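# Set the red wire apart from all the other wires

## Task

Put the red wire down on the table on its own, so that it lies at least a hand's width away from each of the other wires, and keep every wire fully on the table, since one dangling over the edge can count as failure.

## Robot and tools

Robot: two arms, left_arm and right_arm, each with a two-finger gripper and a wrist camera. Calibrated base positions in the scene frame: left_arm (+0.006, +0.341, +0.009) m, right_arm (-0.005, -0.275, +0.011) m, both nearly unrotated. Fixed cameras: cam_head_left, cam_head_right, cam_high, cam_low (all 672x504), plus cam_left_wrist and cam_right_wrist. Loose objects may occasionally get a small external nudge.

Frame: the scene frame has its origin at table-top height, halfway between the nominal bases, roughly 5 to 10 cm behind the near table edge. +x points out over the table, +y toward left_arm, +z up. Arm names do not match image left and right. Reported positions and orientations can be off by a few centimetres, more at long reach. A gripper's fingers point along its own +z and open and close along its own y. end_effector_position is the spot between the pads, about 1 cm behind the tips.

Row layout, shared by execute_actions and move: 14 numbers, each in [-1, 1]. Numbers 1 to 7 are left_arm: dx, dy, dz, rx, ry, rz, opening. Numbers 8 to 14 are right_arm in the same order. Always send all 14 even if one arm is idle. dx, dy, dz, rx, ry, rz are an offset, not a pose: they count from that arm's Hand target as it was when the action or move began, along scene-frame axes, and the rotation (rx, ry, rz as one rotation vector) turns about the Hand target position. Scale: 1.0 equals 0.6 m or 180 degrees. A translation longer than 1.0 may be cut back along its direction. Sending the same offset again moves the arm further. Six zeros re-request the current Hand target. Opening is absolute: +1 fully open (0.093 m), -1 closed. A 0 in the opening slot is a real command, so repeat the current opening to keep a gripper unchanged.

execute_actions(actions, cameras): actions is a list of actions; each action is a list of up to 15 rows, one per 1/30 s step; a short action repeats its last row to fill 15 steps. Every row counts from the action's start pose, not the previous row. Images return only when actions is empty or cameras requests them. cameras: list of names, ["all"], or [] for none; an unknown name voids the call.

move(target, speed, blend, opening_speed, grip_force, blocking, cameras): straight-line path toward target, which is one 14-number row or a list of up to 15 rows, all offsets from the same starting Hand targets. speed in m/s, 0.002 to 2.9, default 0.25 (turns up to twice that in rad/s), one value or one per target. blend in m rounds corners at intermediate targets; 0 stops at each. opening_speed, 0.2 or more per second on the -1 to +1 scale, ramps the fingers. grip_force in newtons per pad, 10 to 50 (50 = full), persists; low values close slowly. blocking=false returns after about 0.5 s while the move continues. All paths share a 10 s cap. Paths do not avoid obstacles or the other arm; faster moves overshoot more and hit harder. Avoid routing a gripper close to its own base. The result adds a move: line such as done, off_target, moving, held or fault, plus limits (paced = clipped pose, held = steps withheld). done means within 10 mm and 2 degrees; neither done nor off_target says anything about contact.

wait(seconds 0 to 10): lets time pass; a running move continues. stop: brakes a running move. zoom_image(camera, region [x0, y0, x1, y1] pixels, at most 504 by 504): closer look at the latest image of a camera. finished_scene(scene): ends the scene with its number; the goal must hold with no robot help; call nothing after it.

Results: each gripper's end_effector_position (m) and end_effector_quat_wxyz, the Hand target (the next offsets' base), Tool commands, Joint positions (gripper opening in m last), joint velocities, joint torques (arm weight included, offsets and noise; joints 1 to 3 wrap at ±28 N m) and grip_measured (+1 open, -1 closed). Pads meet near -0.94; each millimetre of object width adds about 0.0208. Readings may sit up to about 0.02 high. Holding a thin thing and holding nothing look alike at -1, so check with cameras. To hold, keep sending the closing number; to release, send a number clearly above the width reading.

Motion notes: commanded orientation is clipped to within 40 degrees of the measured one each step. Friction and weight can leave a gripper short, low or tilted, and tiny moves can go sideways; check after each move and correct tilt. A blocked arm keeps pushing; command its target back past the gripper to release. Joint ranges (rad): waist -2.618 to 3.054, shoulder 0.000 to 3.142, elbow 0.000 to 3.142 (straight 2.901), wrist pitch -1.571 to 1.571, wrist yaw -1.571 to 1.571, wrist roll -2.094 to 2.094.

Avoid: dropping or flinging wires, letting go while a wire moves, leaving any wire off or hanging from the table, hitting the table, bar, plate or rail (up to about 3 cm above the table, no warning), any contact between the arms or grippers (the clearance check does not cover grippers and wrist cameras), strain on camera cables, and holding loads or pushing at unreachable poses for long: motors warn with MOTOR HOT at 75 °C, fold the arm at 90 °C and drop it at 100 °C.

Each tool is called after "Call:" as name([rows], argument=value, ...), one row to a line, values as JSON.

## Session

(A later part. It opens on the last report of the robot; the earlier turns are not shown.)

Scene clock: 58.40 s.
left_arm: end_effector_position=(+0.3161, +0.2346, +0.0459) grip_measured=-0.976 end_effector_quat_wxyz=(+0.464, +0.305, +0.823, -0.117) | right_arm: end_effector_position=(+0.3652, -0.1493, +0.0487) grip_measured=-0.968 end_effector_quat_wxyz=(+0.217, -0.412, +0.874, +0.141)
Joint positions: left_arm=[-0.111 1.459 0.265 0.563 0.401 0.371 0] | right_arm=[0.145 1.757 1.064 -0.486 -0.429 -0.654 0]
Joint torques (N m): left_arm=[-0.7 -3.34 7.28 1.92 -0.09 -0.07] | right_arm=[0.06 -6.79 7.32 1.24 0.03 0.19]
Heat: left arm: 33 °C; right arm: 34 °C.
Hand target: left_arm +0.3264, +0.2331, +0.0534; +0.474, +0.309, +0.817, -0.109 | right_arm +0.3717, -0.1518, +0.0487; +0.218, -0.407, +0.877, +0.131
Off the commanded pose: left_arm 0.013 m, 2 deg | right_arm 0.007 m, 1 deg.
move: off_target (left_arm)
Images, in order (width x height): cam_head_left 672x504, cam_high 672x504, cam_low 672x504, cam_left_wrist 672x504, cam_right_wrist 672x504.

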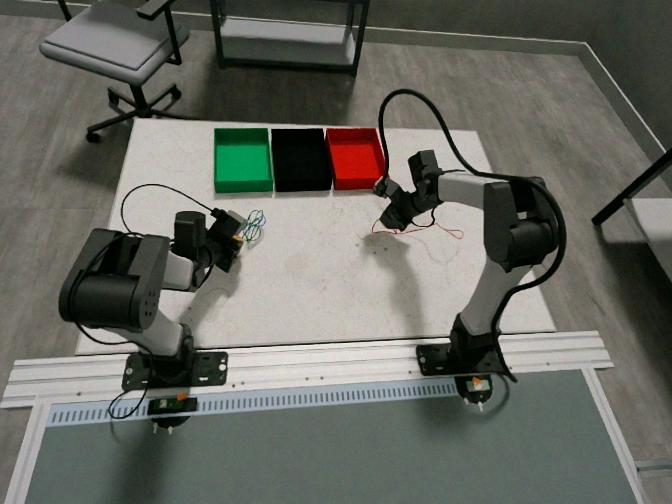

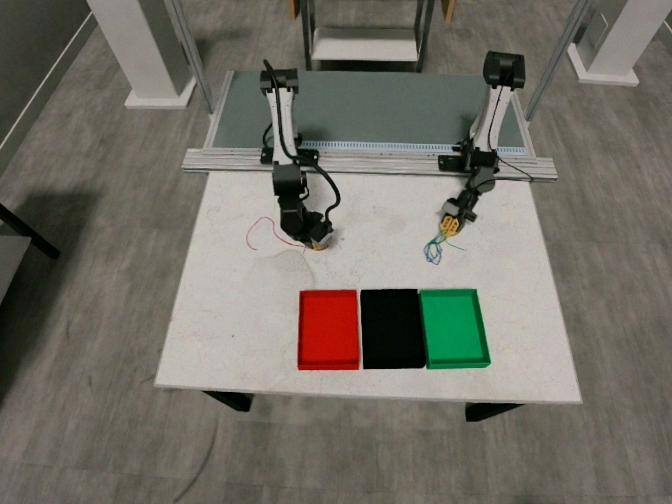

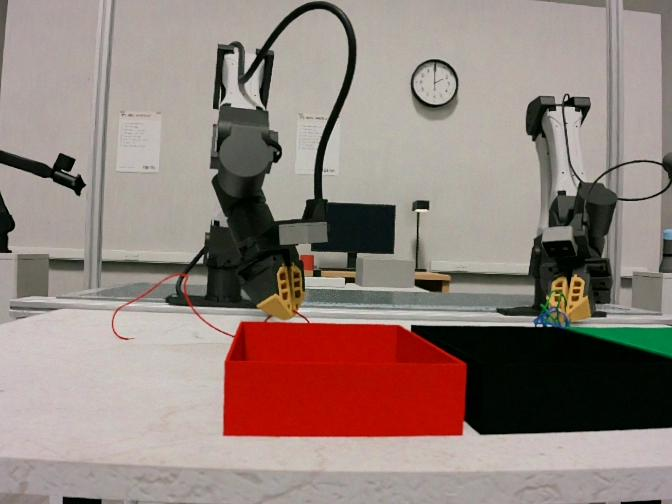

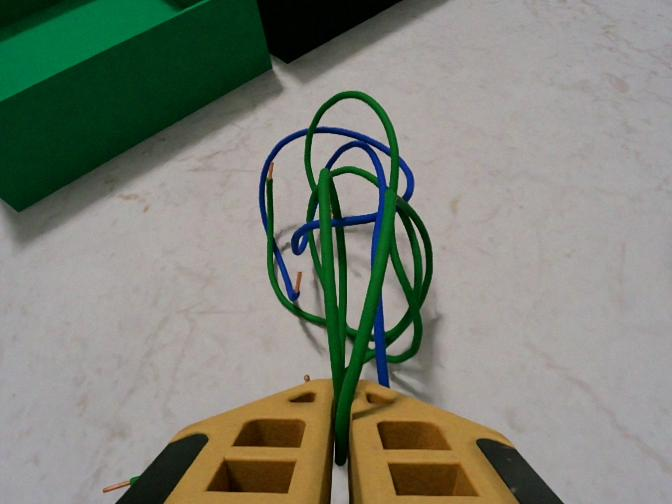

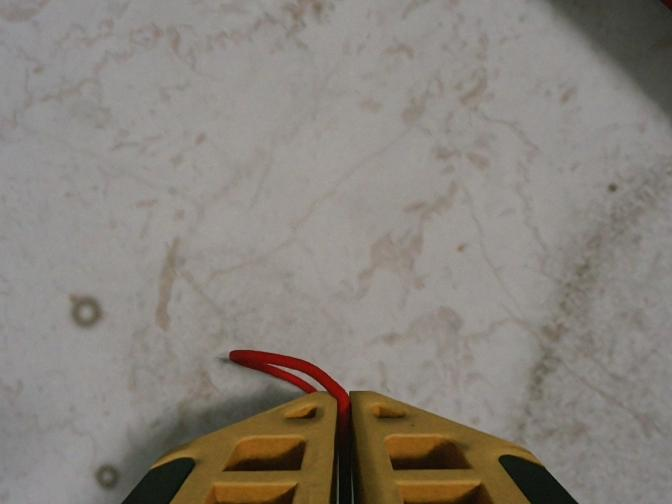

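Call:
move([
  [0,0,-0.025,0,0,0,-1,0,0,-0.035,0,0,0,-1],
  [0,0,-0.025,0,0,0,-0.4,0,0,-0.035,0,0,0,-0.4],
], speed=0.1, opening_speed=0.5, cameras=["cam_low","cam_left_wrist","cam_right_wrist"])

Scene clock: 63.60 s.
left_arm: end_effector_position=(+0.3219, +0.2348, +0.0349) grip_measured=-0.402 end_effector_quat_wxyz=(+0.466, +0.304, +0.823, -0.115) | right_arm: end_effector_position=(+0.3767, -0.1495, +0.0382) grip_measured=-0.403 end_effector_quat_wxyz=(+0.233, -0.413, +0.870, +0.131)
Joint positions: left_arm=[-0.111 1.556 0.265 0.663 0.396 0.371 0.026] | right_arm=[0.145 1.793 1.051 -0.399 -0.42 -0.651 0.026]
Joint torques (N m): left_arm=[-0.75 -3.74 4.88 2.12 -0.06 -0.07] | right_arm=[0.28 -6.67 4.93 1.28 -0.05 0.17]
Heat: left arm: 33 °C; right arm: 34 °C.
Hand target: left_arm +0.3264, +0.2332, +0.0384; +0.474, +0.309, +0.817, -0.109 | right_arm +0.3718, -0.1517, +0.0277; +0.218, -0.407, +0.877, +0.131
Off the commanded pose: left_arm 0.006 m, 2 deg | right_arm 0.012 m, 2 deg.
move: off_target (right_arm); target 2's new opening was sent with right_arm's hand 0.012 m and 2 deg from that target
Images, in order (width x height): cam_low 672x504, cam_left_wrist 672x504, cam_right_wrist 672x504.

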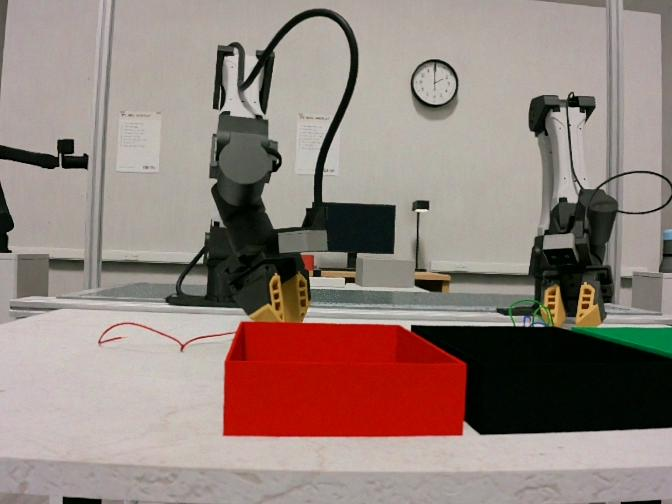

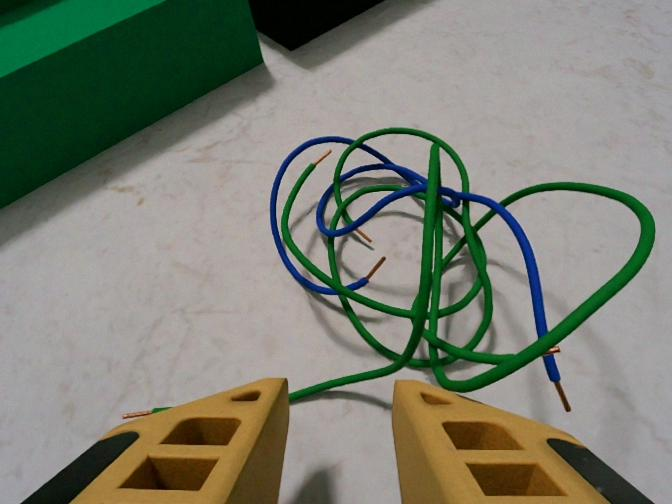

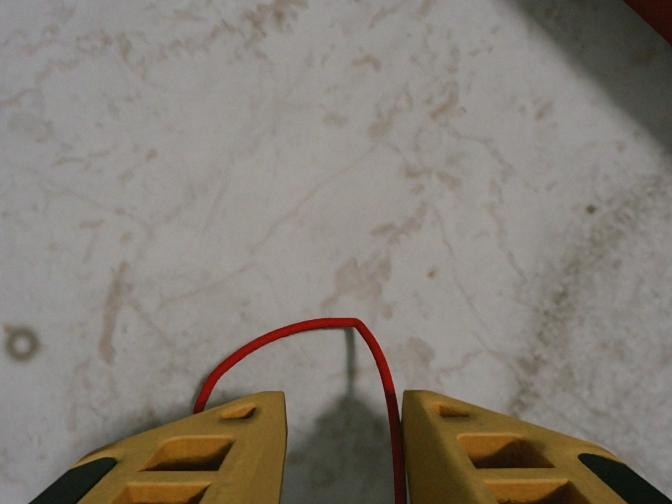

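Call:
move([
  [-0.06,0.05,0.12,0,0,0,0,-0.04,-0.02,0.2,0,0,0,0],
], speed=0.12, cameras=["all"])

Call:
zoom_image(camera="cam_high", region=[180, 150, 560, 390])

Call:
zoom_image(camera="cam_low", region=[60, 250, 360, 400])

Scene clock: 68.10 s.
left_arm: end_effector_position=(+0.2792, +0.2623, +0.0902) grip_measured=-0.002 end_effector_quat_wxyz=(+0.450, +0.303, +0.832, -0.118) | right_arm: end_effector_position=(+0.3454, -0.1610, +0.1355) grip_measured=-0.003 end_effector_quat_wxyz=(+0.205, -0.405, +0.881, +0.135)
Joint positions: left_arm=[0.029 1.011 0.302 0.002 0.504 0.471 0.045] | right_arm=[0.115 1.591 1.249 -0.868 -0.42 -0.674 0.045]
Joint torques (N m): left_arm=[0.35 -2.93 9.66 1.84 0.16 -0.05] | right_arm=[-0.76 -8.28 7.9 1 -0.22 -0.03]
Heat: left arm: 33 °C; right arm: 34 °C.
Hand target: left_arm +0.2904, +0.2632, +0.1103; +0.474, +0.309, +0.817, -0.109 | right_arm +0.3477, -0.1637, +0.1476; +0.218, -0.408, +0.877, +0.131
Off the commanded pose: left_arm 0.023 m, 3 deg | right_arm 0.013 m, 2 deg.
move: off_target (left_arm, right_arm)

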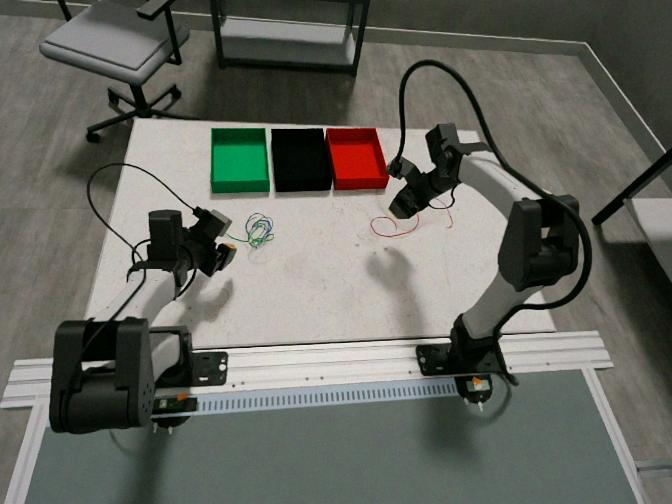

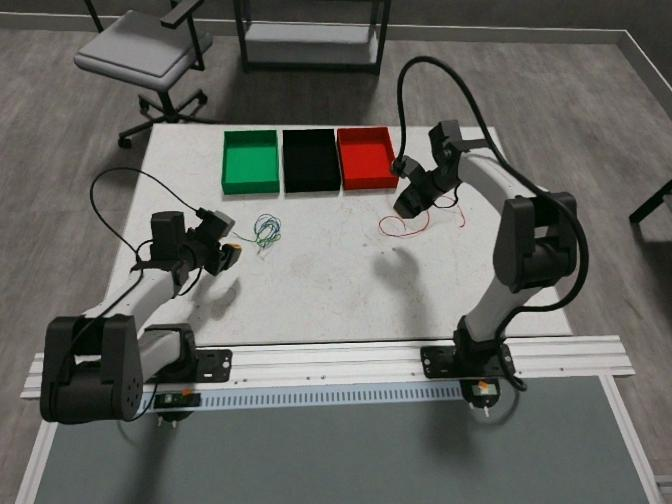

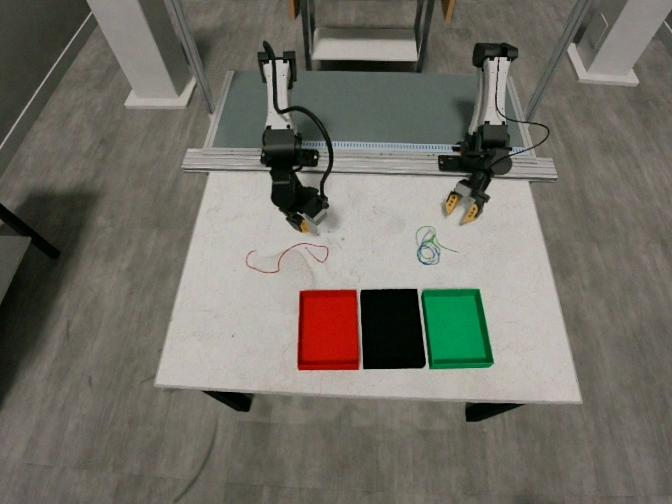

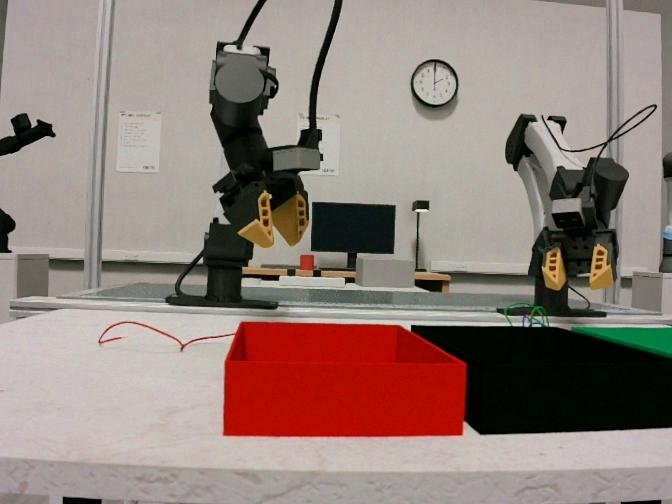

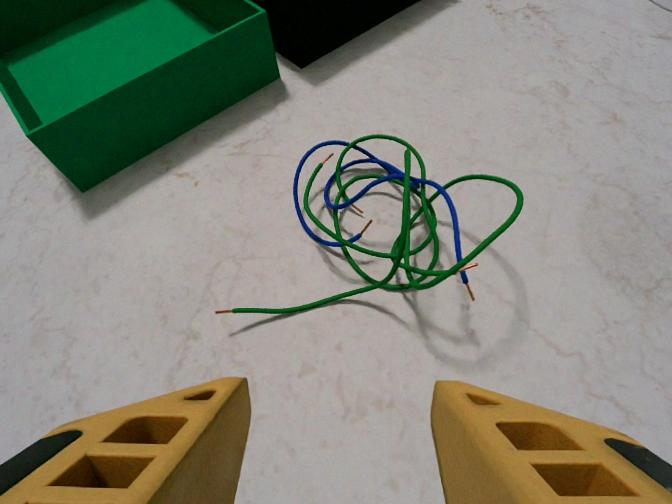

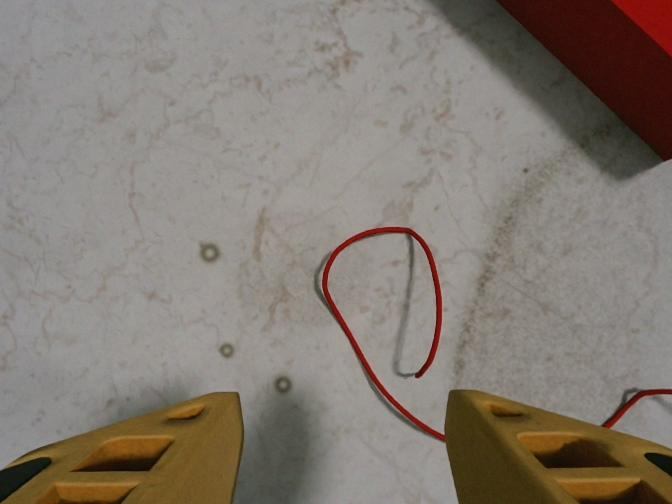

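Scaled by 1.326 from the camera's 672x504 image, which has a finer 960x720 frame.

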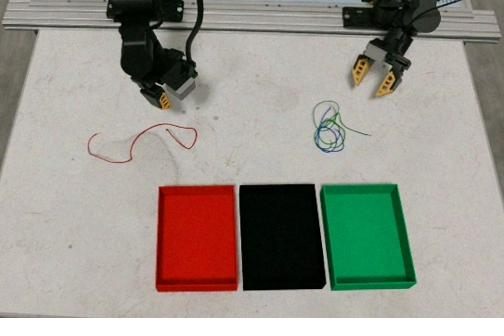

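Scaled by 1.680 from the camera's 672x504 image, which has a finer 960x720 frame.

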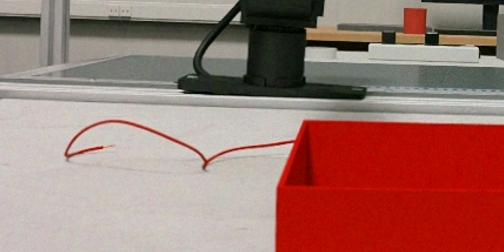

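Call:
finished_scene(scene=2)

The scene is finished: the task was done.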